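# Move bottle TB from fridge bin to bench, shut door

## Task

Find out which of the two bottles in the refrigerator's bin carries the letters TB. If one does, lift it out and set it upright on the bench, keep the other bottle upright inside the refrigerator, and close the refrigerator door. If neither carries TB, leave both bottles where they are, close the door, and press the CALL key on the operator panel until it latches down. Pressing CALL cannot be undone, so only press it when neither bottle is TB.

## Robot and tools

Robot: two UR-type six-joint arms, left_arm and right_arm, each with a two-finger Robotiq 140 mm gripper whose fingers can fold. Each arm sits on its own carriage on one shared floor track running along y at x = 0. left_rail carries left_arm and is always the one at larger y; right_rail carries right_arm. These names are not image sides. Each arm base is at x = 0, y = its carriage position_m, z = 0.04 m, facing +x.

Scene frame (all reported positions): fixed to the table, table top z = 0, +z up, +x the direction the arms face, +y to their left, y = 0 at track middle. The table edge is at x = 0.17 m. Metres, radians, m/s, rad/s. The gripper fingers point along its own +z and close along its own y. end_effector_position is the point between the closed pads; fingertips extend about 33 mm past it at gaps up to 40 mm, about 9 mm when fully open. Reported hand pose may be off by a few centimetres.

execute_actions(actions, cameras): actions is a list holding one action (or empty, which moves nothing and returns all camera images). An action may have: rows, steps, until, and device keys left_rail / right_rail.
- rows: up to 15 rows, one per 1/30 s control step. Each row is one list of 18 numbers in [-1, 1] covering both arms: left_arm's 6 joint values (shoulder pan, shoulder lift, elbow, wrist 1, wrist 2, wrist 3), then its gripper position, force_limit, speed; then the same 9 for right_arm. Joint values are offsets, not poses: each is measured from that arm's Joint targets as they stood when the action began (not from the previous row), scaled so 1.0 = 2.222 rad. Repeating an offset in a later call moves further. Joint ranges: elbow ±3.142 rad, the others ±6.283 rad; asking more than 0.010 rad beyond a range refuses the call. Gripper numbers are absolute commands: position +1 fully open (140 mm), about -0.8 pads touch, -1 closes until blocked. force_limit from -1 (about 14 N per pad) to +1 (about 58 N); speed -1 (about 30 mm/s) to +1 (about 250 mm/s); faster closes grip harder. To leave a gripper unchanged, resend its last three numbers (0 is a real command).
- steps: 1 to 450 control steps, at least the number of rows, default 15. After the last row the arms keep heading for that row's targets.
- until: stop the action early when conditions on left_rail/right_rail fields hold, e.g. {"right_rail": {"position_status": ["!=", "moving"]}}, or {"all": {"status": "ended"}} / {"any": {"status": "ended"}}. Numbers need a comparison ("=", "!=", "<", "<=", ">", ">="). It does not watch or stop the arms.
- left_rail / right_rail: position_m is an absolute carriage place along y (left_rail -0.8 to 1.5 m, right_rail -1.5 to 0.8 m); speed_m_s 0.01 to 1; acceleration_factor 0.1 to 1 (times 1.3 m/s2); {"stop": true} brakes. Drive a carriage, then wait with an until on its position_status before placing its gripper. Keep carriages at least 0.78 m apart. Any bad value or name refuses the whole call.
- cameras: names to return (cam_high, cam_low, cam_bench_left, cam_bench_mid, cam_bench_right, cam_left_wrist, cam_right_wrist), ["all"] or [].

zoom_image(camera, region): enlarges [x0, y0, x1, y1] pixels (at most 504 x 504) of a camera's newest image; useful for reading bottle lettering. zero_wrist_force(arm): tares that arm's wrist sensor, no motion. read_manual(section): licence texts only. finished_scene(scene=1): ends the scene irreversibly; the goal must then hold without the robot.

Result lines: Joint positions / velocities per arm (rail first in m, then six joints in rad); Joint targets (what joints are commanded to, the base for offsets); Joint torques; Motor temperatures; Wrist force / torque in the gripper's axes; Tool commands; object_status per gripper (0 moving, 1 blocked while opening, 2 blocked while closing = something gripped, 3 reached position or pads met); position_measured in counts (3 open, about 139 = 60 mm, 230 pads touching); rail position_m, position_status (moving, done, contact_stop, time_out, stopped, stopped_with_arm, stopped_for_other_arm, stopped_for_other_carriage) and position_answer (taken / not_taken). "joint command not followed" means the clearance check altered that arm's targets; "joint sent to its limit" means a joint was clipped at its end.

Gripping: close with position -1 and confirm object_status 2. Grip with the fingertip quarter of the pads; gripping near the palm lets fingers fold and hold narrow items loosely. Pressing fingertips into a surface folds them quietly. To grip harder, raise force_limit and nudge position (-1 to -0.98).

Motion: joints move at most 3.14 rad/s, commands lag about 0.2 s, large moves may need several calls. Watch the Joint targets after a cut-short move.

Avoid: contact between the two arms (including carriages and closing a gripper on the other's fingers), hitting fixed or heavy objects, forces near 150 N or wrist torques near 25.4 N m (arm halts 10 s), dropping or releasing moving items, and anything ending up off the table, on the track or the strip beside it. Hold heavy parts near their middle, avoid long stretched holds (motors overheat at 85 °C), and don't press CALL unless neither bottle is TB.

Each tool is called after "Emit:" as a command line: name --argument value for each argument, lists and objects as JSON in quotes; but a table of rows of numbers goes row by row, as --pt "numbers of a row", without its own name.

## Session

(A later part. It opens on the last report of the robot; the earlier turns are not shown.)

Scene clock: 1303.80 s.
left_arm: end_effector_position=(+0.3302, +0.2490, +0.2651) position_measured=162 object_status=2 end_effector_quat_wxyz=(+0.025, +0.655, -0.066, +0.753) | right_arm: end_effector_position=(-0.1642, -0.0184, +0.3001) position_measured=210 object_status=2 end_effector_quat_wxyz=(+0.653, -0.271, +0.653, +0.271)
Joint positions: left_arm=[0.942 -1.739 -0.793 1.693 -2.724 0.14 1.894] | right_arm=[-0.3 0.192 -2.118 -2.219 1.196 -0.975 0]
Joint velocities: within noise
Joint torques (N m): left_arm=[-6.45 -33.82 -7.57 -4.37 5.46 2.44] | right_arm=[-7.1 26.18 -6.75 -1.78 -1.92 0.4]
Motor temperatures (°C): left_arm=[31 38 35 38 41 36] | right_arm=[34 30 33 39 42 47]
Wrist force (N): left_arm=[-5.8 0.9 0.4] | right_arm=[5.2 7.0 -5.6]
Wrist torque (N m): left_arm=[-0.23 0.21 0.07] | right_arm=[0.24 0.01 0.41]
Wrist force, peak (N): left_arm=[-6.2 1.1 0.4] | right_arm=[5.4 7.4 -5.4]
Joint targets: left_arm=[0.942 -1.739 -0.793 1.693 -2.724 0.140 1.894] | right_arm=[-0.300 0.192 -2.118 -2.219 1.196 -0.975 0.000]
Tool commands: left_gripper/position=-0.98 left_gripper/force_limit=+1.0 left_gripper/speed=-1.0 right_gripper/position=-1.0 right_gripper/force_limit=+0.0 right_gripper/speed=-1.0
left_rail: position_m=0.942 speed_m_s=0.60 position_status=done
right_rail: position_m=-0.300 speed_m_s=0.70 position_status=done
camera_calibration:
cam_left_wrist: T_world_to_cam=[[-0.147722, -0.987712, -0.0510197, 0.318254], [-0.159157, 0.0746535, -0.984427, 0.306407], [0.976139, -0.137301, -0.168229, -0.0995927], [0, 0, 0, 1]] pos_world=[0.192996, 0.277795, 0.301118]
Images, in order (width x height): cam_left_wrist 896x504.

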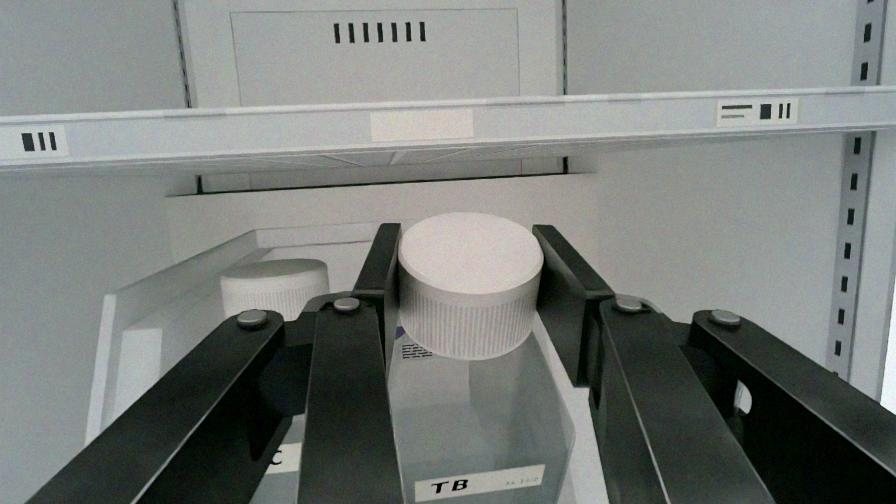

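Emit:
execute_actions --actions '[{"rows":[[-0.0015,0.0058,0.0004,0.0031,0.0135,-0.007,-0.98,1,-1,0,0,0,0,0,0,-1,0,-1],[-0.0015,0.0058,0.0004,0.0031,0.0135,-0.007,-0.98,1,-1,0,0,0,0,0,0,-1,0,-1],[-0.003,0.0115,0.0008,0.0062,0.0271,-0.0139,-0.98,1,-1,0,0,0,0,0,0,-1,0,-1],[-0.003,0.0115,0.0008,0.0062,0.0271,-0.0139,-0.98,1,-1,0,0,0,0,0,0,-1,0,-1],[-0.0046,0.0173,0.0011,0.0093,0.0406,-0.0209,-0.98,1,-1,0,0,0,0,0,0,-1,0,-1],[-0.0046,0.0173,0.0011,0.0093,0.0406,-0.0209,-0.98,1,-1,0,0,0,0,0,0,-1,0,-1],[-0.00612,0.023,0.00149,0.01233,0.05419,-0.02781,-0.98,1,-1,0,0,0,0,0,0,-1,0,-1]],"steps":25}]' --cameras '["cam_left_wrist"]'

Emit:
zoom_image --camera "cam_left_wrist" --region '[350, 200, 620, 500]'

Scene clock: 1321.93 s.
left_arm: end_effector_position=(+0.3140, +0.2490, +0.2656) position_measured=162 object_status=2 end_effector_quat_wxyz=(+0.021, +0.607, -0.067, +0.791) | right_arm: end_effector_position=(-0.1642, -0.0184, +0.3001) position_measured=210 object_status=2 end_effector_quat_wxyz=(+0.653, -0.271, +0.653, +0.271)
Joint positions: left_arm=[0.942 -1.752 -0.742 1.696 -2.696 0.26 1.832] | right_arm=[-0.3 0.192 -2.118 -2.219 1.196 -0.975 0]
Joint torques (N m): left_arm=[-7.57 -35.15 -7.08 -1.75 5.6 -2.4] | right_arm=[-7.67 25.93 -6.63 -1.85 -2.05 0.76]
Wrist force (N): left_arm=[-5.4 1.2 0.5] | right_arm=[4.9 7.4 -5.6]
Wrist torque (N m): left_arm=[-0.19 0.17 0.15] | right_arm=[0.30 0.03 0.41]
Wrist force, peak (N): left_arm=[-8.8 1.7 -1.2] | right_arm=[5.1 7.4 -5.8]
Joint targets: left_arm=[0.942 -1.752 -0.742 1.696 -2.696 0.260 1.832] | right_arm=[-0.300 0.192 -2.118 -2.219 1.196 -0.975 0.000]
left_rail: position_m=0.942 speed_m_s=0.60 position_status=done
right_rail: position_m=-0.300 speed_m_s=0.70 position_status=done
camera_calibration:
cam_left_wrist: T_world_to_cam=[[-0.140587, -0.987701, -0.0684264, 0.318235], [-0.0381052, 0.0744595, -0.996496, 0.269593], [0.989335, -0.137487, -0.0481047, -0.119665], [0, 0, 0, 1]] pos_world=[0.173401, 0.277795, 0.284668]
Images, in order (width x height): cam_left_wrist 896x504.

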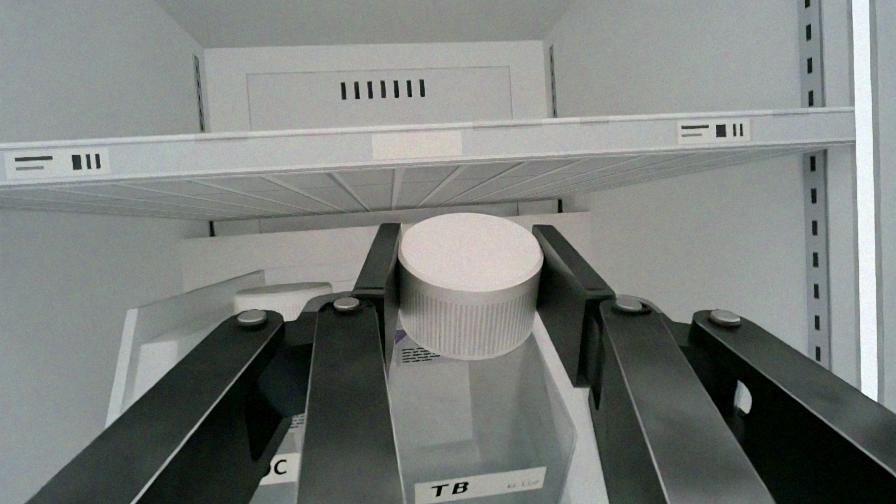

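Scaled by 1.680 from the camera's 896x504 image, which has a finer 1280x720 frame.

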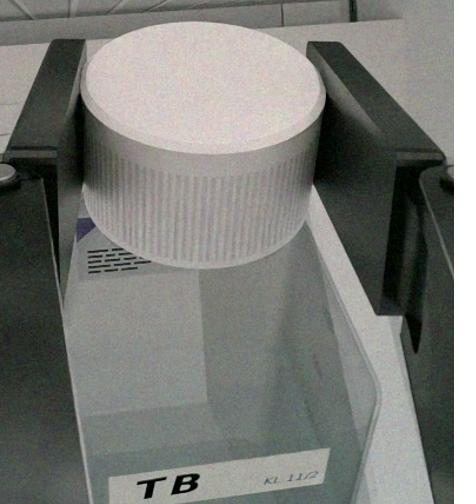

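Emit:
execute_actions --actions '[{"rows":[[0.0006,0.0045,-0.0004,0.0035,0.0099,-0.0061,-0.98,1,-1,0,0,0,0,0,0,-1,0,-1],[0.0006,0.0045,-0.0004,0.0035,0.0099,-0.0061,-0.98,1,-1,0,0,0,0,0,0,-1,0,-1],[0.0006,0.0045,-0.0004,0.0035,0.0099,-0.0061,-0.98,1,-1,0,0,0,0,0,0,-1,0,-1],[0.0012,0.0091,-0.0007,0.0069,0.0198,-0.0122,-0.98,1,-1,0,0,0,0,0,0,-1,0,-1],[0.0012,0.0091,-0.0007,0.0069,0.0198,-0.0122,-0.98,1,-1,0,0,0,0,0,0,-1,0,-1],[0.0012,0.0091,-0.0007,0.0069,0.0198,-0.0122,-0.98,1,-1,0,0,0,0,0,0,-1,0,-1],[0.0018,0.0136,-0.0011,0.0104,0.0297,-0.0183,-0.98,1,-1,0,0,0,0,0,0,-1,0,-1],[0.0018,0.0136,-0.0011,0.0104,0.0297,-0.0183,-0.98,1,-1,0,0,0,0,0,0,-1,0,-1],[0.0018,0.0136,-0.0011,0.0104,0.0297,-0.0183,-0.98,1,-1,0,0,0,0,0,0,-1,0,-1],[0.0024,0.0181,-0.0014,0.0138,0.0396,-0.0244,-0.98,1,-1,0,0,0,0,0,0,-1,0,-1],[0.0024,0.0181,-0.0014,0.0138,0.0396,-0.0244,-0.98,1,-1,0,0,0,0,0,0,-1,0,-1],[0.0024,0.0181,-0.0014,0.0138,0.0396,-0.0244,-0.98,1,-1,0,0,0,0,0,0,-1,0,-1],[0.00302,0.02264,-0.00176,0.01728,0.04946,-0.03056,-0.98,1,-1,0,0,0,0,0,0,-1,0,-1]],"steps":32}]' --cameras '["cam_left_wrist"]'

Emit:
zoom_image --camera "cam_left_wrist" --region '[350, 200, 620, 500]'

Scene clock: 1361.67 s.
left_arm: end_effector_position=(+0.3075, +0.2490, +0.2642) position_measured=162 object_status=2 end_effector_quat_wxyz=(+0.017, +0.562, -0.068, +0.824) | right_arm: end_effector_position=(-0.1642, -0.0184, +0.3001) position_measured=210 object_status=2 end_effector_quat_wxyz=(+0.653, -0.271, +0.653, +0.271)
Joint positions: left_arm=[0.942 -1.746 -0.692 1.692 -2.658 0.37 1.764] | right_arm=[-0.3 0.192 -2.118 -2.219 1.196 -0.975 0]
Joint torques (N m): left_arm=[7.66 -35.42 -25.07 -1.68 5.58 -2.3] | right_arm=[-5.92 26.08 -5.92 -1.95 -2.23 0.57]
Wrist force (N): left_arm=[-5.5 1.5 -1.0] | right_arm=[4.6 7.1 -5.6]
Wrist torque (N m): left_arm=[-0.18 0.13 0.15] | right_arm=[0.28 0.01 0.41]
Wrist force, peak (N): left_arm=[-7.5 1.5 -0.7] | right_arm=[5.3 7.5 -5.8]
Joint targets: left_arm=[0.942 -1.746 -0.692 1.692 -2.658 0.370 1.764] | right_arm=[-0.300 0.192 -2.118 -2.219 1.196 -0.975 0.000]
left_rail: position_m=0.942 speed_m_s=0.60 position_status=done
right_rail: position_m=-0.300 speed_m_s=0.70 position_status=done
camera_calibration:
cam_left_wrist: T_world_to_cam=[[-0.131944, -0.9877, -0.0838979, 0.318656], [0.0749668, 0.0744526, -0.994403, 0.232612], [0.988418, -0.137495, 0.0642212, -0.142717], [0, 0, 0, 1]] pos_world=[0.165671, 0.277795, 0.26721]
Images, in order (width x height): cam_left_wrist 896x504.

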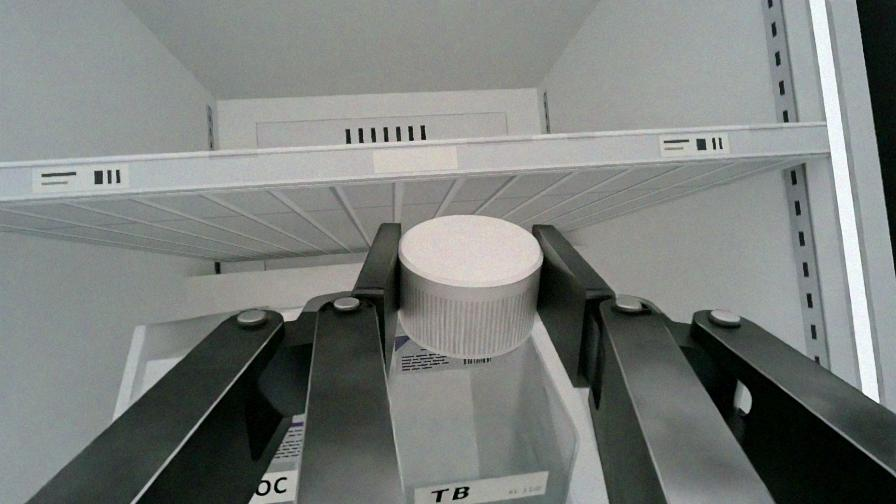

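Scaled by 1.680 from the camera's 896x504 image, which has a finer 1280x720 frame.

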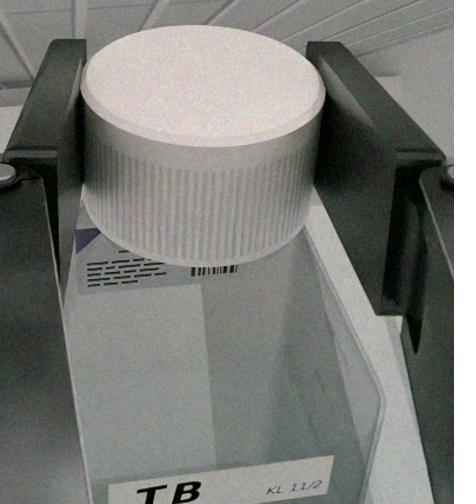

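Emit:
execute_actions --actions '[{"rows":[[0.0016,0.0059,-0.0013,0.0027,0.0125,-0.0056,-0.98,1,-1,0,0,0,0,0,0,-1,0,-1],[0.0016,0.0059,-0.0013,0.0027,0.0125,-0.0056,-0.98,1,-1,0,0,0,0,0,0,-1,0,-1],[0.0016,0.0059,-0.0013,0.0027,0.0125,-0.0056,-0.98,1,-1,0,0,0,0,0,0,-1,0,-1],[0.0033,0.0118,-0.0025,0.0054,0.025,-0.0113,-0.98,1,-1,0,0,0,0,0,0,-1,0,-1],[0.0033,0.0118,-0.0025,0.0054,0.025,-0.0113,-0.98,1,-1,0,0,0,0,0,0,-1,0,-1],[0.0033,0.0118,-0.0025,0.0054,0.025,-0.0113,-0.98,1,-1,0,0,0,0,0,0,-1,0,-1],[0.0049,0.0177,-0.0038,0.0081,0.0375,-0.0169,-0.98,1,-1,0,0,0,0,0,0,-1,0,-1],[0.0049,0.0177,-0.0038,0.0081,0.0375,-0.0169,-0.98,1,-1,0,0,0,0,0,0,-1,0,-1],[0.0049,0.0177,-0.0038,0.0081,0.0375,-0.0169,-0.98,1,-1,0,0,0,0,0,0,-1,0,-1],[0.00657,0.02354,-0.00509,0.0108,0.04995,-0.02255,-0.98,1,-1,0,0,0,0,0,0,-1,0,-1]],"steps":30}]' --cameras '["cam_left_wrist"]'

Emit:
zoom_image --camera "cam_left_wrist" --region '[350, 200, 620, 500]'

Scene clock: 1386.07 s.
left_arm: end_effector_position=(+0.3024, +0.2490, +0.2636) position_measured=162 object_status=2 end_effector_quat_wxyz=(+0.013, +0.514, -0.069, +0.855) | right_arm: end_effector_position=(-0.1642, -0.0184, +0.3001) position_measured=210 object_status=2 end_effector_quat_wxyz=(+0.653, -0.271, +0.653, +0.271)
Joint positions: left_arm=[0.942 -1.731 -0.639 1.681 -2.634 0.481 1.714] | right_arm=[-0.3 0.192 -2.118 -2.219 1.196 -0.975 0]
Joint torques (N m): left_arm=[6.75 -36.56 -25.87 -1.96 5.39 -2.14] | right_arm=[-7.8 26.83 -5.93 -1.95 -2.32 0.63]
Wrist force (N): left_arm=[-5.7 1.6 -1.3] | right_arm=[4.5 7.1 -5.5]
Wrist torque (N m): left_arm=[-0.19 0.16 0.12] | right_arm=[0.27 0.05 0.42]
Wrist force, peak (N): left_arm=[-8.2 1.3 -0.6] | right_arm=[5.3 7.4 -5.9]
Joint targets: left_arm=[0.942 -1.731 -0.639 1.681 -2.634 0.481 1.714] | right_arm=[-0.300 0.192 -2.118 -2.219 1.196 -0.975 0.000]
left_rail: position_m=0.942 speed_m_s=0.60 position_status=done
right_rail: position_m=-0.300 speed_m_s=0.70 position_status=done
camera_calibration:
cam_left_wrist: T_world_to_cam=[[-0.121541, -0.987677, -0.0985948, 0.31867], [0.187171, 0.0747437, -0.97948, 0.194481], [0.974779, -0.137501, 0.17578, -0.162993], [0, 0, 0, 1]] pos_world=[0.161212, 0.277795, 0.25056]
Images, in order (width x height): cam_left_wrist 896x504.

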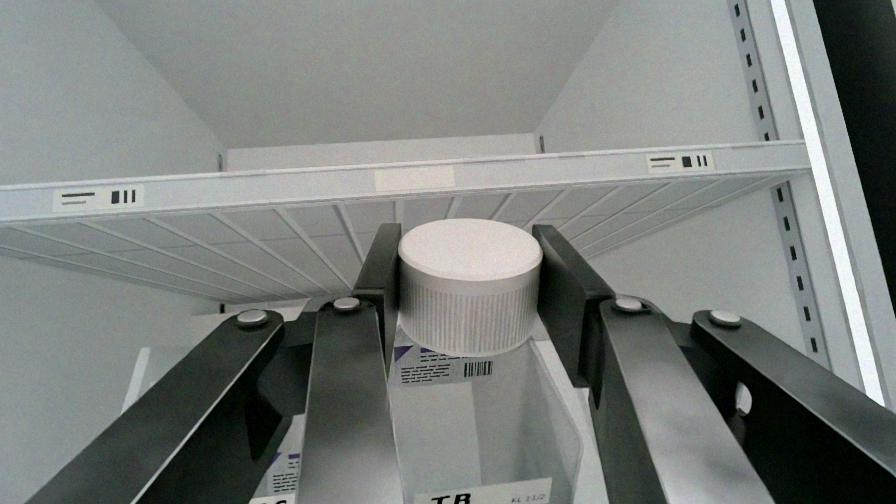

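Scaled by 1.680 from the camera's 896x504 image, which has a finer 1280x720 frame.

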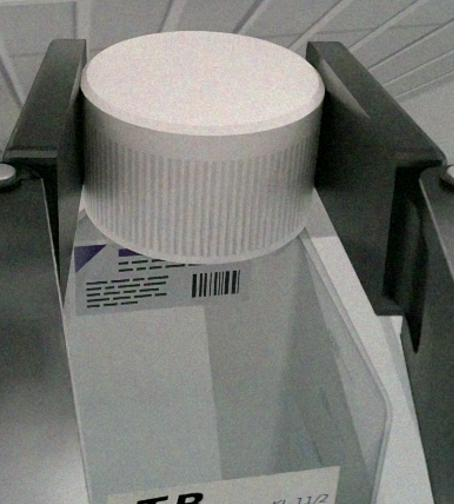

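Emit:
execute_actions --actions '[{"rows":[[-0.0046,-0.0079,0.0017,-0.0026,0.0003,0.0099,-0.98,1,-1,0,0,0,0,0,0,-1,0,-1],[-0.0046,-0.0079,0.0017,-0.0026,0.0003,0.0099,-0.98,1,-1,0,0,0,0,0,0,-1,0,-1],[-0.0046,-0.0079,0.0017,-0.0026,0.0003,0.0099,-0.98,1,-1,0,0,0,0,0,0,-1,0,-1],[-0.0092,-0.0158,0.0033,-0.0051,0.0006,0.0198,-0.98,1,-1,0,0,0,0,0,0,-1,0,-1],[-0.0092,-0.0158,0.0033,-0.0051,0.0006,0.0198,-0.98,1,-1,0,0,0,0,0,0,-1,0,-1],[-0.0092,-0.0158,0.0033,-0.0051,0.0006,0.0198,-0.98,1,-1,0,0,0,0,0,0,-1,0,-1],[-0.0138,-0.0237,0.005,-0.0077,0.0009,0.0297,-0.98,1,-1,0,0,0,0,0,0,-1,0,-1],[-0.0138,-0.0237,0.005,-0.0077,0.0009,0.0297,-0.98,1,-1,0,0,0,0,0,0,-1,0,-1],[-0.0138,-0.0237,0.005,-0.0077,0.0009,0.0297,-0.98,1,-1,0,0,0,0,0,0,-1,0,-1],[-0.01836,-0.03155,0.00666,-0.01022,0.00117,0.0396,-0.98,1,-1,0,0,0,0,0,0,-1,0,-1]],"steps":30}]' --cameras '["cam_left_wrist"]'

Emit:
zoom_image --camera "cam_left_wrist" --region '[350, 200, 620, 500]'

Scene clock: 1414.80 s.
left_arm: end_effector_position=(+0.2759, +0.2490, +0.3062) position_measured=162 object_status=2 end_effector_quat_wxyz=(+0.013, +0.514, -0.069, +0.855) | right_arm: end_effector_position=(-0.1642, -0.0184, +0.3001) position_measured=210 object_status=2 end_effector_quat_wxyz=(+0.653, -0.271, +0.653, +0.271)
Joint positions: left_arm=[0.942 -1.772 -0.71 1.696 -2.657 0.483 1.802] | right_arm=[-0.3 0.192 -2.118 -2.219 1.196 -0.975 0]
Joint torques (N m): left_arm=[-7.1 -60.33 -5.88 -4.37 5.48 2.5] | right_arm=[-8.38 27.13 -5.24 -2.24 -2.34 0.62]
Wrist force (N): left_arm=[-5.5 1.7 -1.0] | right_arm=[4.7 7.2 -5.6]
Wrist torque (N m): left_arm=[-0.16 0.16 0.03] | right_arm=[0.28 0.04 0.41]
Wrist force, peak (N): left_arm=[-12.9 1.4 -0.6] | right_arm=[5.3 7.3 -5.6]
Joint targets: left_arm=[0.942 -1.772 -0.710 1.696 -2.657 0.483 1.802] | right_arm=[-0.300 0.192 -2.118 -2.219 1.196 -0.975 0.000]
left_rail: position_m=0.942 speed_m_s=0.60 position_status=done
right_rail: position_m=-0.300 speed_m_s=0.70 position_status=done
camera_calibration:
cam_left_wrist: T_world_to_cam=[[-0.121528, -0.987677, -0.098615, 0.319643], [0.187269, 0.0747522, -0.97946, 0.241048], [0.974762, -0.137499, 0.175877, -0.144658], [0, 0, 0, 1]] pos_world=[0.134712, 0.277795, 0.29306]
Images, in order (width x height): cam_left_wrist 896x504.

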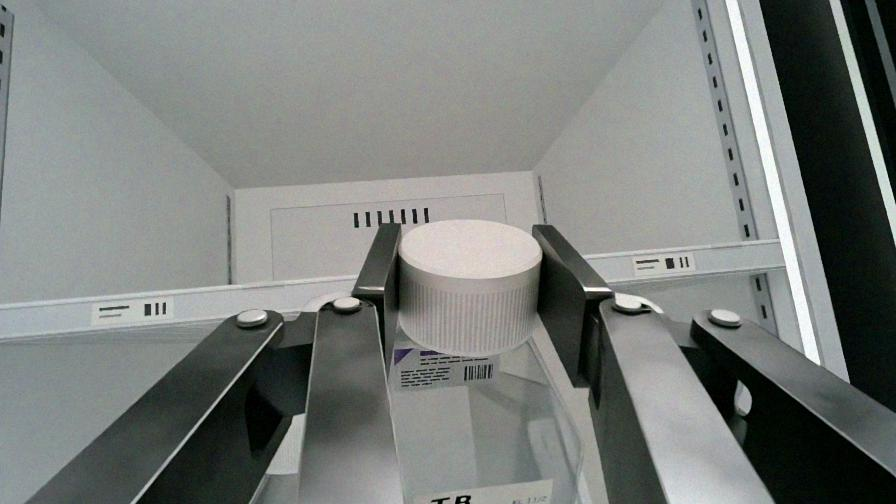

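Scaled by 1.680 from the camera's 896x504 image, which has a finer 1280x720 frame.

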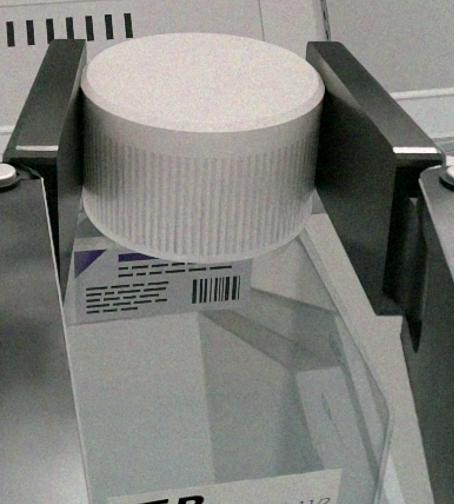

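Emit:
execute_actions --actions '[{"rows":[[-0.0047,-0.0066,0,-0.0021,0.0007,0.0099,-0.98,1,-1,0,0,0,0,0,0,-1,0,-1],[-0.0047,-0.0066,0,-0.0021,0.0007,0.0099,-0.98,1,-1,0,0,0,0,0,0,-1,0,-1],[-0.0094,-0.0132,0,-0.0042,0.0014,0.0197,-0.98,1,-1,0,0,0,0,0,0,-1,0,-1],[-0.0094,-0.0132,0,-0.0042,0.0014,0.0197,-0.98,1,-1,0,0,0,0,0,0,-1,0,-1],[-0.014,-0.0198,0,-0.0064,0.0021,0.0296,-0.98,1,-1,0,0,0,0,0,0,-1,0,-1],[-0.014,-0.0198,0,-0.0064,0.0021,0.0296,-0.98,1,-1,0,0,0,0,0,0,-1,0,-1],[-0.0187,-0.0264,0,-0.0085,0.0028,0.0395,-0.98,1,-1,0,0,0,0,0,0,-1,0,-1],[-0.0187,-0.0264,0,-0.0085,0.0028,0.0395,-0.98,1,-1,0,0,0,0,0,0,-1,0,-1],[-0.0234,-0.03299,-0.00009,-0.01062,0.00351,0.04937,-0.98,1,-1,0,0,0,0,0,0,-1,0,-1]],"steps":30}]' --cameras '["cam_left_wrist"]'

Emit:
zoom_image --camera "cam_left_wrist" --region '[350, 200, 620, 500]'

Scene clock: 1435.57 s.
left_arm: end_effector_position=(+0.2418, +0.2489, +0.3554) position_measured=162 object_status=2 end_effector_quat_wxyz=(+0.013, +0.514, -0.069, +0.855) | right_arm: end_effector_position=(-0.1642, -0.0184, +0.3001) position_measured=210 object_status=2 end_effector_quat_wxyz=(+0.653, -0.271, +0.653, +0.271)
Joint positions: left_arm=[0.942 -1.824 -0.783 1.695 -2.68 0.491 1.912] | right_arm=[-0.3 0.192 -2.118 -2.219 1.196 -0.975 0]
Joint torques (N m): left_arm=[-5.19 -59.57 -25.21 -4.44 5.32 2.47] | right_arm=[-6.56 27.53 -6.41 -2.28 -2.33 0.85]
Wrist force (N): left_arm=[-5.4 1.7 -0.8] | right_arm=[4.9 7.2 -5.6]
Wrist torque (N m): left_arm=[-0.14 0.19 0.02] | right_arm=[0.29 0.05 0.41]
Wrist force, peak (N): left_arm=[-12.6 1.1 -0.4] | right_arm=[5.4 7.4 -5.6]
Joint targets: left_arm=[0.942 -1.824 -0.783 1.695 -2.680 0.491 1.912] | right_arm=[-0.300 0.192 -2.118 -2.219 1.196 -0.975 0.000]
left_rail: position_m=0.942 speed_m_s=0.60 position_status=done
right_rail: position_m=-0.300 speed_m_s=0.70 position_status=done
camera_calibration:
cam_left_wrist: T_world_to_cam=[[-0.121552, -0.987692, -0.0984316, 0.320196], [0.187342, 0.0745558, -0.979461, 0.295678], [0.974745, -0.137495, 0.175974, -0.120118], [0, 0, 0, 1]] pos_world=[0.100612, 0.277695, 0.34226]
Images, in order (width x height): cam_left_wrist 896x504.

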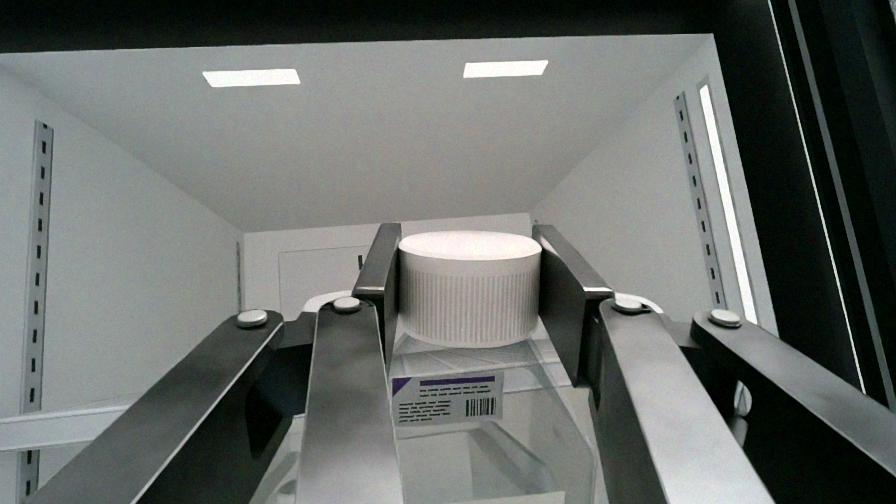

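Scaled by 1.680 from the camera's 896x504 image, which has a finer 1280x720 frame.

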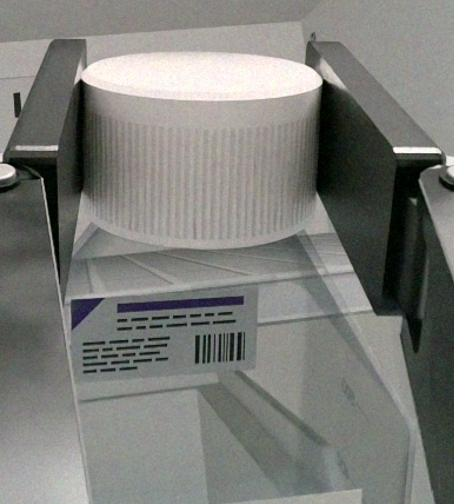

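Emit:
execute_actions --actions '[{"rows":[[-0.0149,-0.0358,0.0221,0.0096,-0.0329,-0.0085,-0.98,1,-1,0,0,0,0,0,0,-1,0,-1],[-0.0149,-0.0358,0.0221,0.0096,-0.0329,-0.0085,-0.98,1,-1,0,0,0,0,0,0,-1,0,-1],[-0.0149,-0.0358,0.0221,0.0096,-0.0329,-0.0085,-0.98,1,-1,0,0,0,0,0,0,-1,0,-1],[-0.0299,-0.0716,0.0441,0.0191,-0.0658,-0.017,-0.98,1,-1,0,0,0,0,0,0,-1,0,-1],[-0.0299,-0.0716,0.0441,0.0191,-0.0658,-0.017,-0.98,1,-1,0,0,0,0,0,0,-1,0,-1],[-0.0299,-0.0716,0.0441,0.0191,-0.0658,-0.017,-0.98,1,-1,0,0,0,0,0,0,-1,0,-1],[-0.0448,-0.1074,0.0662,0.0287,-0.0987,-0.0255,-0.98,1,-1,0,0,0,0,0,0,-1,0,-1],[-0.0448,-0.1074,0.0662,0.0287,-0.0987,-0.0255,-0.98,1,-1,0,0,0,0,0,0,-1,0,-1],[-0.0448,-0.1074,0.0662,0.0287,-0.0987,-0.0255,-0.98,1,-1,0,0,0,0,0,0,-1,0,-1],[-0.0597,-0.1432,0.0882,0.0383,-0.1316,-0.034,-0.98,1,-1,0,0,0,0,0,0,-1,0,-1],[-0.0597,-0.1432,0.0882,0.0383,-0.1316,-0.034,-0.98,1,-1,0,0,0,0,0,0,-1,0,-1],[-0.07466,-0.17894,0.11031,0.04784,-0.16454,-0.04253,-0.98,1,-1,0,0,0,0,0,0,-1,0,-1]],"steps":35}]' --cameras '["cam_left_wrist","cam_right_wrist"]'

Scene clock: 1495.70 s.
left_arm: end_effector_position=(+0.1867, +0.2747, +0.3871) position_measured=162 object_status=2 end_effector_quat_wxyz=(+0.144, +0.650, -0.128, +0.735) | right_arm: end_effector_position=(-0.1642, -0.0184, +0.3001) position_measured=210 object_status=2 end_effector_quat_wxyz=(+0.653, -0.271, +0.653, +0.271)
Joint positions: left_arm=[0.942 -1.99 -1.18 1.941 -2.574 0.126 1.817] | right_arm=[-0.3 0.192 -2.118 -2.219 1.196 -0.975 0]
Joint torques (N m): left_arm=[-5.33 -47.45 -9.67 -1.88 1.74 -2.09] | right_arm=[-8.77 28.41 -7.41 -2.37 -2.72 1.07]
Wrist force (N): left_arm=[-5.7 0.9 0.6] | right_arm=[5.2 7.3 -5.6]
Wrist torque (N m): left_arm=[-0.18 0.38 0.21] | right_arm=[0.31 0.00 0.41]
Wrist force, peak (N): left_arm=[-14.1 2.8 2.8] | right_arm=[5.1 7.3 -5.8]
Joint targets: left_arm=[0.942 -1.990 -1.180 1.941 -2.574 0.126 1.817] | right_arm=[-0.300 0.192 -2.118 -2.219 1.196 -0.975 0.000]
left_rail: position_m=0.942 speed_m_s=0.60 position_status=done
right_rail: position_m=-0.300 speed_m_s=0.70 position_status=done
camera_calibration:
cam_left_wrist: T_world_to_cam=[[-0.401114, -0.915913, 0.0144917, 0.330927], [-0.170698, 0.0591935, -0.983544, 0.407816], [0.899983, -0.396987, -0.180088, 0.154637], [0, 0, 0, 1]] pos_world=[0.0631824, 0.34035, 0.424158]
cam_right_wrist: T_world_to_cam=[[-0.699758, 0.713566, 0.0341008, -0.0965997], [-0.22143, -0.262034, 0.939312, -0.323486], [0.679197, 0.64974, 0.341366, 0.166963], [0, 0, 0, 1]] pos_world=[-0.252627, -0.124317, 0.250153]
Images, in order (width x height): cam_left_wrist 896x504, cam_right_wrist 896x504.

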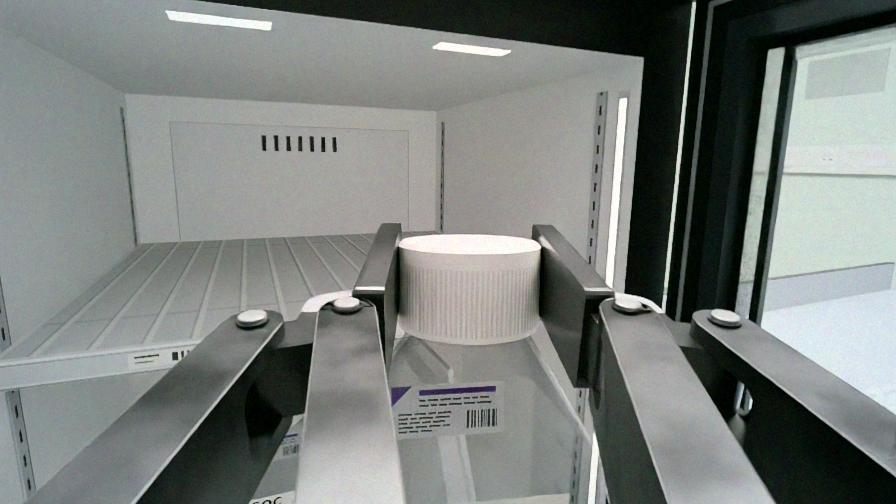

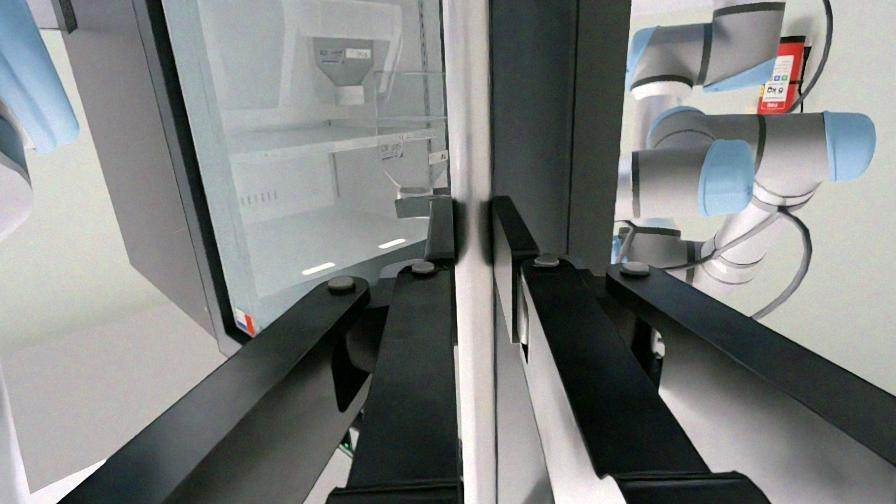

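Emit:
zoom_image --camera "cam_right_wrist" --region '[280, 20, 460, 240]'

Emit:
zoom_image --camera "cam_left_wrist" --region '[350, 200, 620, 500]'

Scaled by 2.291 from the camera's 896x504 image, which has a finer 1280x720 frame.

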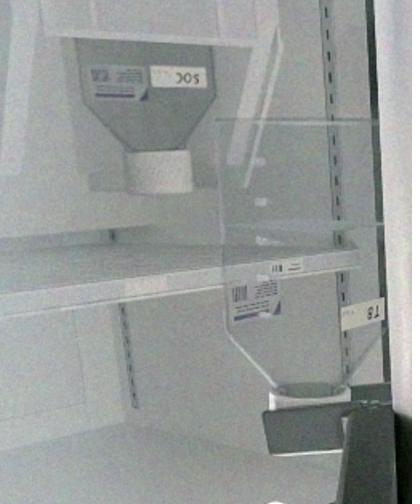

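Scaled by 1.680 from the camera's 896x504 image, which has a finer 1280x720 frame.

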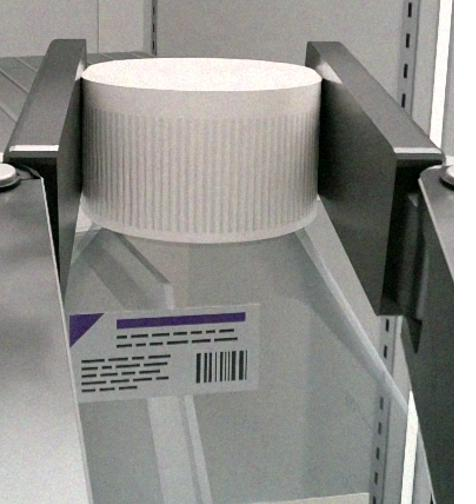

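Emit:
execute_actions --actions '[{"left_rail":{"position_m":1.45,"speed_m_s":0.5,"acceleration_factor":0.4},"steps":120,"until":{"left_rail":{"position_status":["!=","moving"]}}}]' --cameras '["cam_left_wrist","cam_bench_left"]'

Emit:
zoom_image --camera "cam_bench_left" --region '[300, 0, 600, 250]'

Scene clock: 1519.80 s.
left_arm: end_effector_position=(+0.1867, +0.7829, +0.3871) position_measured=162 object_status=2 end_effector_quat_wxyz=(+0.144, +0.650, -0.128, +0.735) | right_arm: end_effector_position=(-0.1642, -0.0184, +0.3001) position_measured=210 object_status=2 end_effector_quat_wxyz=(+0.653, -0.271, +0.653, +0.271)
Joint positions: left_arm=[1.45 -1.99 -1.18 1.941 -2.574 0.126 1.817] | right_arm=[-0.3 0.192 -2.118 -2.219 1.196 -0.975 0]
Joint torques (N m): left_arm=[-1.66 -40.48 -18.69 -3.85 3.14 -1.96] | right_arm=[-5.54 28.73 -4.8 -2.42 -2.91 0.89]
Wrist force (N): left_arm=[-5.6 1.3 0.4] | right_arm=[4.7 7.2 -5.6]
Wrist torque (N m): left_arm=[-0.09 0.37 0.21] | right_arm=[0.29 0.01 0.41]
Wrist force, peak (N): left_arm=[-6.1 1.8 0.7] | right_arm=[5.0 7.5 -5.8]
Joint targets: left_arm=[1.450 -1.990 -1.180 1.941 -2.574 0.126 1.817] | right_arm=[-0.300 0.192 -2.118 -2.219 1.196 -0.975 0.000]
Tool commands: left_gripper/position=-0.98 left_gripper/force_limit=+1.0 left_gripper/speed=-1.0 right_gripper/position=-1.0 right_gripper/force_limit=+0.0 right_gripper/speed=-1.0
left_rail: position_m=1.450 speed_m_s=0.50 position_status=done
right_rail: position_m=-0.300 speed_m_s=0.70 position_status=done
camera_calibration:
cam_left_wrist: T_world_to_cam=[[-0.401196, -0.915877, 0.0145087, 0.796362], [-0.170693, 0.0591906, -0.983545, 0.377737], [0.899947, -0.397071, -0.180081, 0.356456], [0, 0, 0, 1]] pos_world=[0.0631825, 0.848549, 0.424158]
Images, in order (width x height): cam_bench_left 896x504, cam_left_wrist 896x504.

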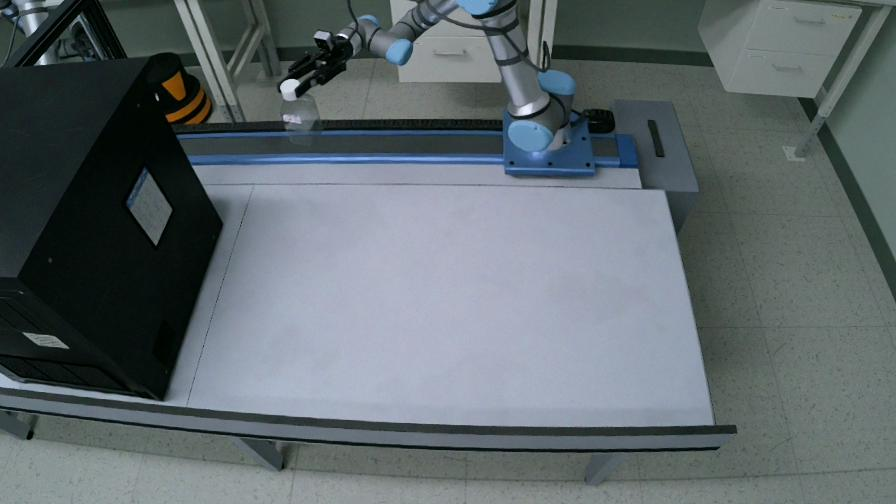

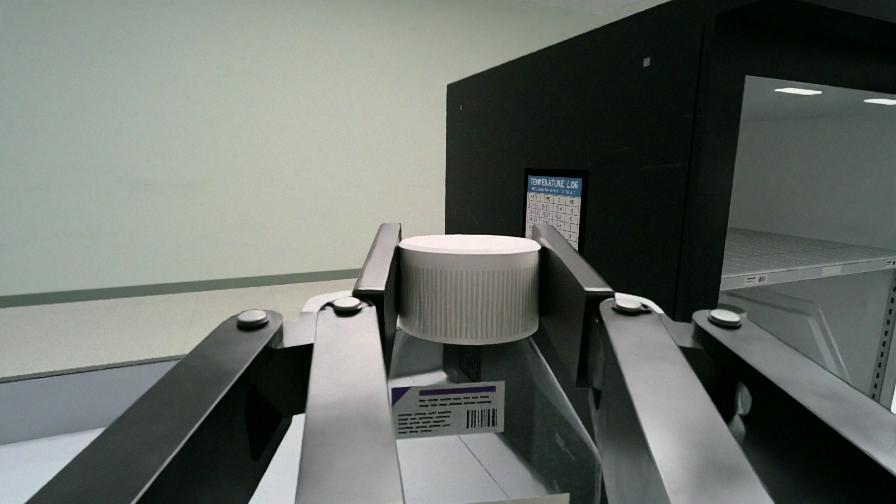

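Scaled by 1.680 from the camera's 896x504 image, which has a finer 1280x720 frame.

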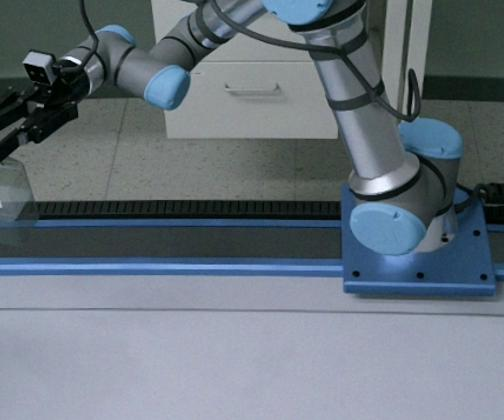

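Emit:
execute_actions --actions '[{"rows":[[0.0377,0.0245,0.0025,-0.027,0,0,-0.98,1,-1,0,0,0,0,0,0,-1,0,-1],[0.0377,0.0245,0.0025,-0.027,0,0,-0.98,1,-1,0,0,0,0,0,0,-1,0,-1],[0.0377,0.0245,0.0025,-0.027,0,0,-0.98,1,-1,0,0,0,0,0,0,-1,0,-1],[0.0754,0.0491,0.005,-0.054,0,0,-0.98,1,-1,0,0,0,0,0,0,-1,0,-1],[0.0754,0.0491,0.005,-0.054,0,0,-0.98,1,-1,0,0,0,0,0,0,-1,0,-1],[0.0754,0.0491,0.005,-0.054,0,0,-0.98,1,-1,0,0,0,0,0,0,-1,0,-1],[0.1131,0.0736,0.0075,-0.081,0,0,-0.98,1,-1,0,0,0,0,0,0,-1,0,-1],[0.1131,0.0736,0.0075,-0.081,0,0,-0.98,1,-1,0,0,0,0,0,0,-1,0,-1],[0.1131,0.0736,0.0075,-0.081,0,0,-0.98,1,-1,0,0,0,0,0,0,-1,0,-1],[0.1508,0.0981,0.0099,-0.108,0,0,-0.98,1,-1,0,0,0,0,0,0,-1,0,-1],[0.1508,0.0981,0.0099,-0.108,0,0,-0.98,1,-1,0,0,0,0,0,0,-1,0,-1],[0.1508,0.0981,0.0099,-0.108,0,0,-0.98,1,-1,0,0,0,0,0,0,-1,0,-1],[0.18852,0.12264,0.01242,-0.13506,0,0,-0.98,1,-1,0,0,0,0,0,0,-1,0,-1]],"steps":38}]' --cameras '["cam_left_wrist","cam_bench_left","cam_low"]'

Emit:
zoom_image --camera "cam_low" --region '[620, 250, 896, 450]'

Emit:
zoom_image --camera "cam_bench_left" --region '[250, 130, 550, 350]'

Scene clock: 1533.33 s.
left_arm: end_effector_position=(+0.4419, +0.9093, +0.2571) position_measured=162 object_status=2 end_effector_quat_wxyz=(-0.012, +0.663, +0.010, +0.749) | right_arm: end_effector_position=(-0.1642, -0.0184, +0.3001) position_measured=210 object_status=2 end_effector_quat_wxyz=(+0.653, -0.271, +0.653, +0.271)
Joint positions: left_arm=[1.45 -1.571 -0.908 1.968 -2.874 0.126 1.817] | right_arm=[-0.3 0.192 -2.118 -2.219 1.196 -0.975 0]
Joint torques (N m): left_arm=[6.8 -28.16 -3.86 -4.28 5.12 -0.92] | right_arm=[-5.89 29.46 -5.3 -2.76 -3.12 0.91]
Wrist force (N): left_arm=[-5.4 1.2 0.5] | right_arm=[5.0 7.0 -5.6]
Wrist torque (N m): left_arm=[-0.11 0.29 0.20] | right_arm=[0.24 0.03 0.41]
Wrist force, peak (N): left_arm=[8.3 7.1 -10.2] | right_arm=[5.3 7.2 -5.8]
Joint targets: left_arm=[1.450 -1.571 -0.908 1.968 -2.874 0.126 1.817] | right_arm=[-0.300 0.192 -2.118 -2.219 1.196 -0.975 0.000]
left_rail: position_m=1.450 speed_m_s=0.50 position_status=done
right_rail: position_m=-0.300 speed_m_s=0.70 position_status=done
camera_calibration:
cam_left_wrist: T_world_to_cam=[[0.00606862, -0.999876, 0.0145226, 0.91279], [-0.180019, -0.015378, -0.983543, 0.357881], [0.983644, 0.00335439, -0.18009, -0.247531], [0, 0, 0, 1]] pos_world=[0.302368, 0.919011, 0.294158]
Images, in order (width x height): cam_low 896x504, cam_bench_left 896x504, cam_left_wrist 896x504.

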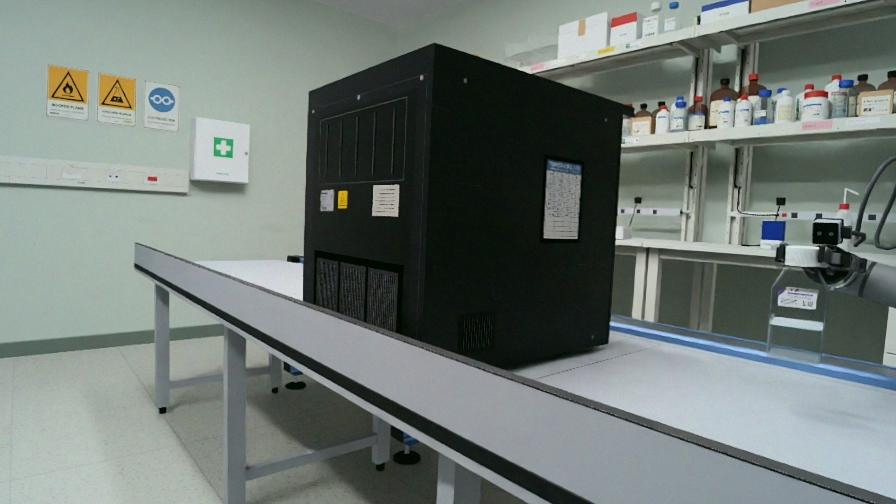

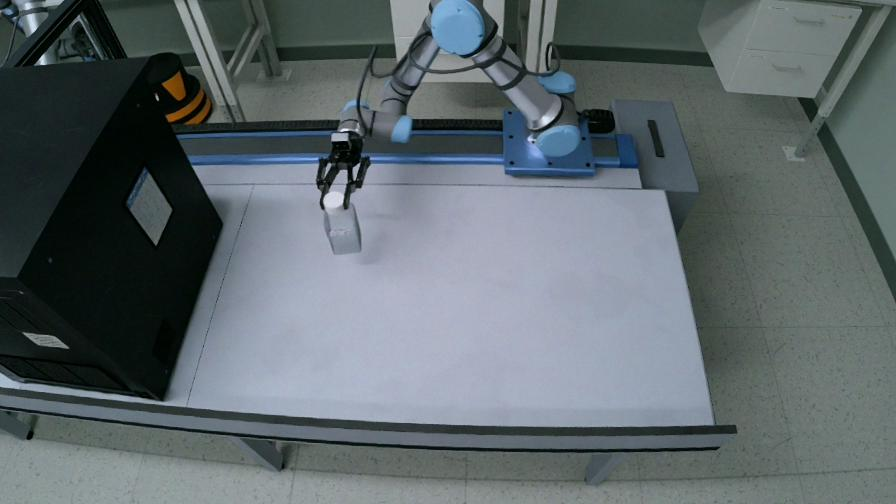

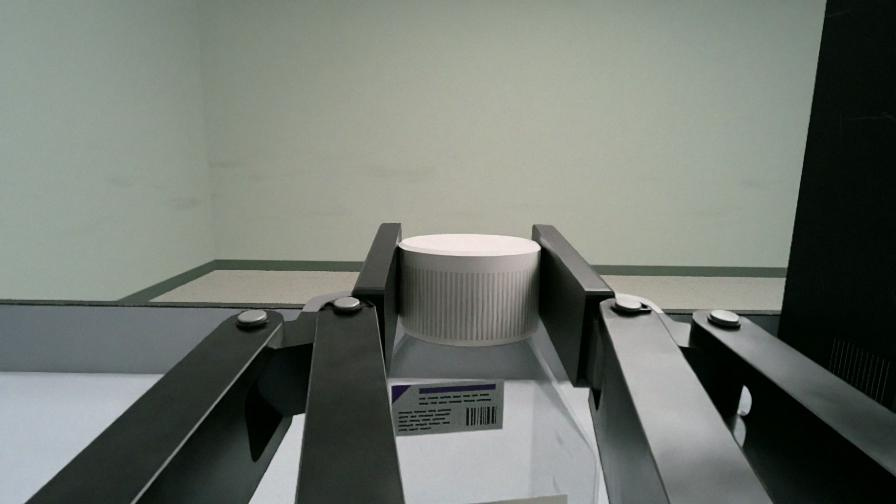

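Scaled by 1.826 from the camera's 896x504 image, which has a finer 1280x720 frame.

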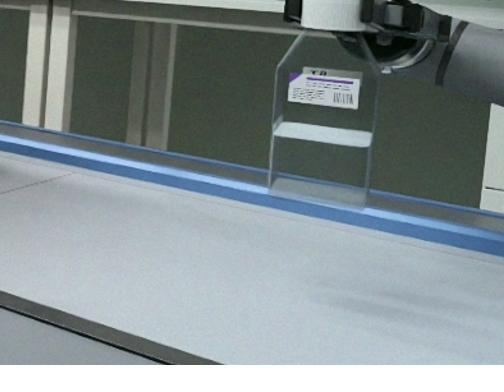

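Scaled by 1.680 from the camera's 896x504 image, which has a finer 1280x720 frame.

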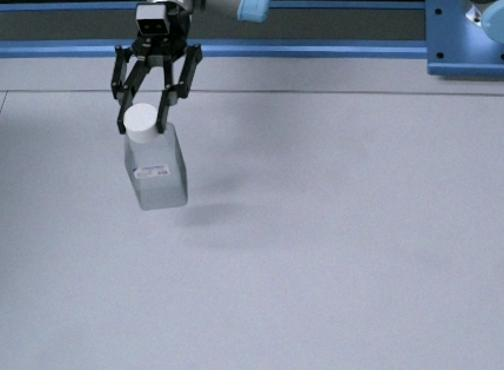

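Emit:
execute_actions --actions '[{"rows":[[0,0.0235,-0.0034,-0.0201,0,0,-0.98,1,-1,0,0,0,0,0,0,-1,0,-1],[0,0.0235,-0.0034,-0.0201,0,0,-0.98,1,-1,0,0,0,0,0,0,-1,0,-1],[0,0.0235,-0.0034,-0.0201,0,0,-0.98,1,-1,0,0,0,0,0,0,-1,0,-1],[0,0.047,-0.0068,-0.0401,0,0,-0.98,1,-1,0,0,0,0,0,0,-1,0,-1],[0,0.047,-0.0068,-0.0401,0,0,-0.98,1,-1,0,0,0,0,0,0,-1,0,-1],[0,0.047,-0.0068,-0.0401,0,0,-0.98,1,-1,0,0,0,0,0,0,-1,0,-1],[0,0.0704,-0.0102,-0.0602,0,0,-0.98,1,-1,0,0,0,0,0,0,-1,0,-1],[0,0.0704,-0.0102,-0.0602,0,0,-0.98,1,-1,0,0,0,0,0,0,-1,0,-1],[0,0.0704,-0.0102,-0.0602,0,0,-0.98,1,-1,0,0,0,0,0,0,-1,0,-1],[0,0.09392,-0.01364,-0.08029,0,0,-0.98,1,-1,0,0,0,0,0,0,-1,0,-1]],"steps":32}]' --cameras '["cam_low","cam_bench_left"]'

Emit:
zoom_image --camera "cam_low" --region '[696, 250, 896, 450]'

Scene clock: 1543.97 s.
left_arm: end_effector_position=(+0.4419, +0.9094, +0.1671) position_measured=162 object_status=2 end_effector_quat_wxyz=(-0.012, +0.663, +0.010, +0.749) | right_arm: end_effector_position=(-0.1642, -0.0184, +0.3001) position_measured=210 object_status=2 end_effector_quat_wxyz=(+0.653, -0.271, +0.653, +0.271)
Joint positions: left_arm=[1.45 -1.571 -0.699 1.938 -3.053 0.126 1.817] | right_arm=[-0.3 0.192 -2.118 -2.219 1.196 -0.975 0]
Joint torques (N m): left_arm=[-5.59 -30.71 -19.55 -4.74 4.22 0.32] | right_arm=[-5.01 28.68 -4.77 -2.73 -3.13 1.12]
Wrist force (N): left_arm=[-5.3 1.0 0.8] | right_arm=[5.1 7.1 -5.4]
Wrist torque (N m): left_arm=[-0.16 0.31 0.19] | right_arm=[0.26 0.00 0.41]
Wrist force, peak (N): left_arm=[-9.6 0.5 0.3] | right_arm=[5.4 7.3 -5.7]
Joint targets: left_arm=[1.450 -1.571 -0.699 1.938 -3.053 0.126 1.817] | right_arm=[-0.300 0.192 -2.118 -2.219 1.196 -0.975 0.000]
left_rail: position_m=1.450 speed_m_s=0.50 position_status=done
right_rail: position_m=-0.300 speed_m_s=0.70 position_status=done
Images, in order (width x height): cam_low 896x504, cam_bench_left 896x504.

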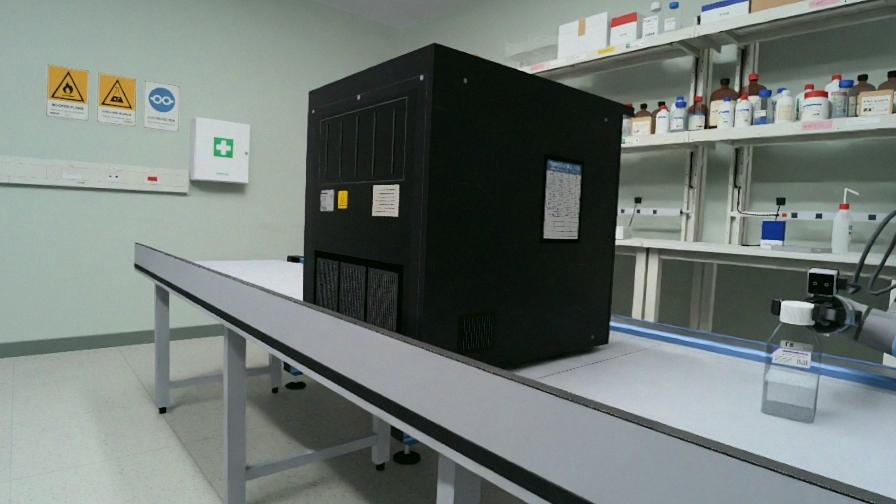

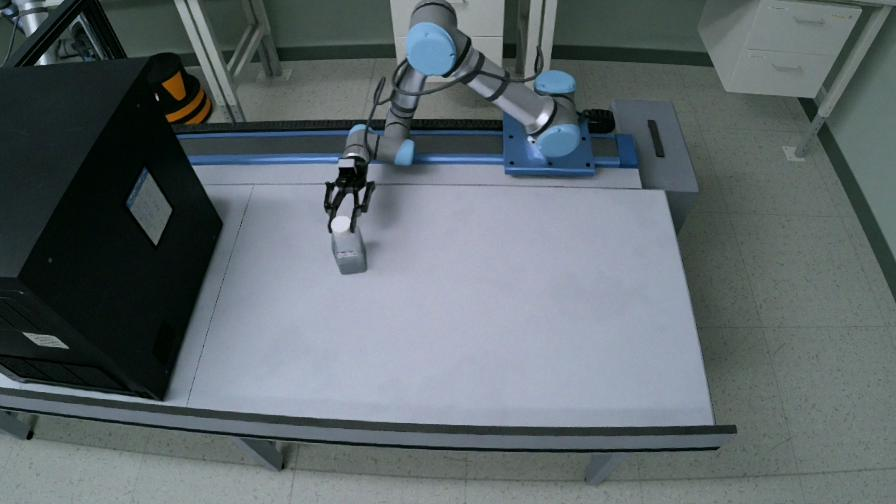

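Scaled by 2.520 from the camera's 896x504 image, which has a finer 1280x720 frame.

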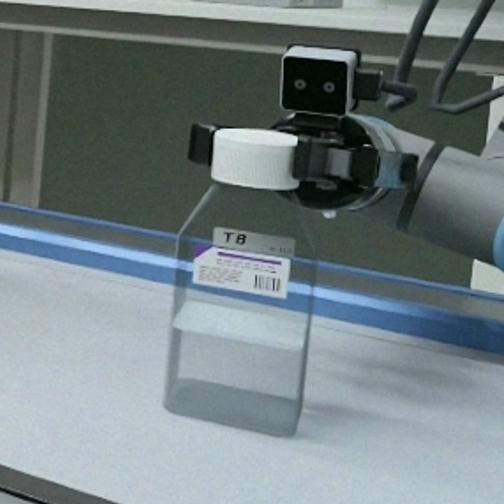

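Emit:
execute_actions --actions '[{"rows":[[0,0.0053,-0.0014,-0.0039,0,0,-0.98,1,-1,0,0,0,0,0,0,-1,0,-1]],"steps":15}]'

Emit:
execute_actions --actions '[{"rows":[[0,0.0032,-0.0008,-0.0023,0,0,-0.98,1,-1,0,0,0,0,0,0,-1,0,-1]],"steps":15}]'

Scene clock: 1550.23 s.
left_arm: end_effector_position=(+0.4418, +0.9094, +0.1625) position_measured=162 object_status=2 end_effector_quat_wxyz=(-0.012, +0.662, +0.010, +0.749) | right_arm: end_effector_position=(-0.1642, -0.0184, +0.3001) position_measured=210 object_status=2 end_effector_quat_wxyz=(+0.653, -0.271, +0.653, +0.271)
Joint positions: left_arm=[1.45 -1.571 -0.687 1.935 -3.061 0.127 1.817] | right_arm=[-0.3 0.192 -2.118 -2.219 1.196 -0.975 0]
Joint torques (N m): left_arm=[2.92 -11.23 -12.58 -0.85 -10.62 0.69] | right_arm=[-6.77 29.85 -5.88 -2.68 -3.38 1.11]
Wrist force (N): left_arm=[40.1 0.4 -1.9] | right_arm=[4.5 7.3 -5.6]
Wrist torque (N m): left_arm=[-0.11 -0.23 0.08] | right_arm=[0.32 0.04 0.41]
Wrist force, peak (N): left_arm=[40.2 0.3 -1.6] | right_arm=[5.2 7.4 -5.6]
Joint targets: left_arm=[1.450 -1.571 -0.687 1.935 -3.061 0.126 1.817] | right_arm=[-0.300 0.192 -2.118 -2.219 1.196 -0.975 0.000]
left_rail: position_m=1.450 speed_m_s=0.50 position_status=done
right_rail: position_m=-0.300 speed_m_s=0.70 position_status=done

Scene clock: 1550.93 s.
left_arm: end_effector_position=(+0.4418, +0.9095, +0.1595) position_measured=162 object_status=2 end_effector_quat_wxyz=(-0.012, +0.662, +0.010, +0.749) | right_arm: end_effector_position=(-0.1642, -0.0184, +0.3001) position_measured=210 object_status=2 end_effector_quat_wxyz=(+0.653, -0.271, +0.653, +0.271)
Joint positions: left_arm=[1.45 -1.571 -0.68 1.933 -3.066 0.127 1.817] | right_arm=[-0.3 0.192 -2.118 -2.219 1.196 -0.975 0]
Joint torques (N m): left_arm=[9.02 -10.03 -11.54 -0.97 -10.46 0.88] | right_arm=[-6.22 29.35 -4.62 -2.62 -3.44 1.03]
Wrist force (N): left_arm=[39.6 3.0 -1.9] | right_arm=[5.3 7.0 -5.6]
Wrist torque (N m): left_arm=[-0.10 -0.18 0.00] | right_arm=[0.23 0.01 0.41]
Wrist force, peak (N): left_arm=[41.3 0.6 -1.9] | right_arm=[5.2 7.4 -5.7]
Joint targets: left_arm=[1.450 -1.571 -0.680 1.933 -3.066 0.126 1.817] | right_arm=[-0.300 0.192 -2.118 -2.219 1.196 -0.975 0.000]
left_rail: position_m=1.450 speed_m_s=0.50 position_status=done
right_rail: position_m=-0.300 speed_m_s=0.70 position_status=done


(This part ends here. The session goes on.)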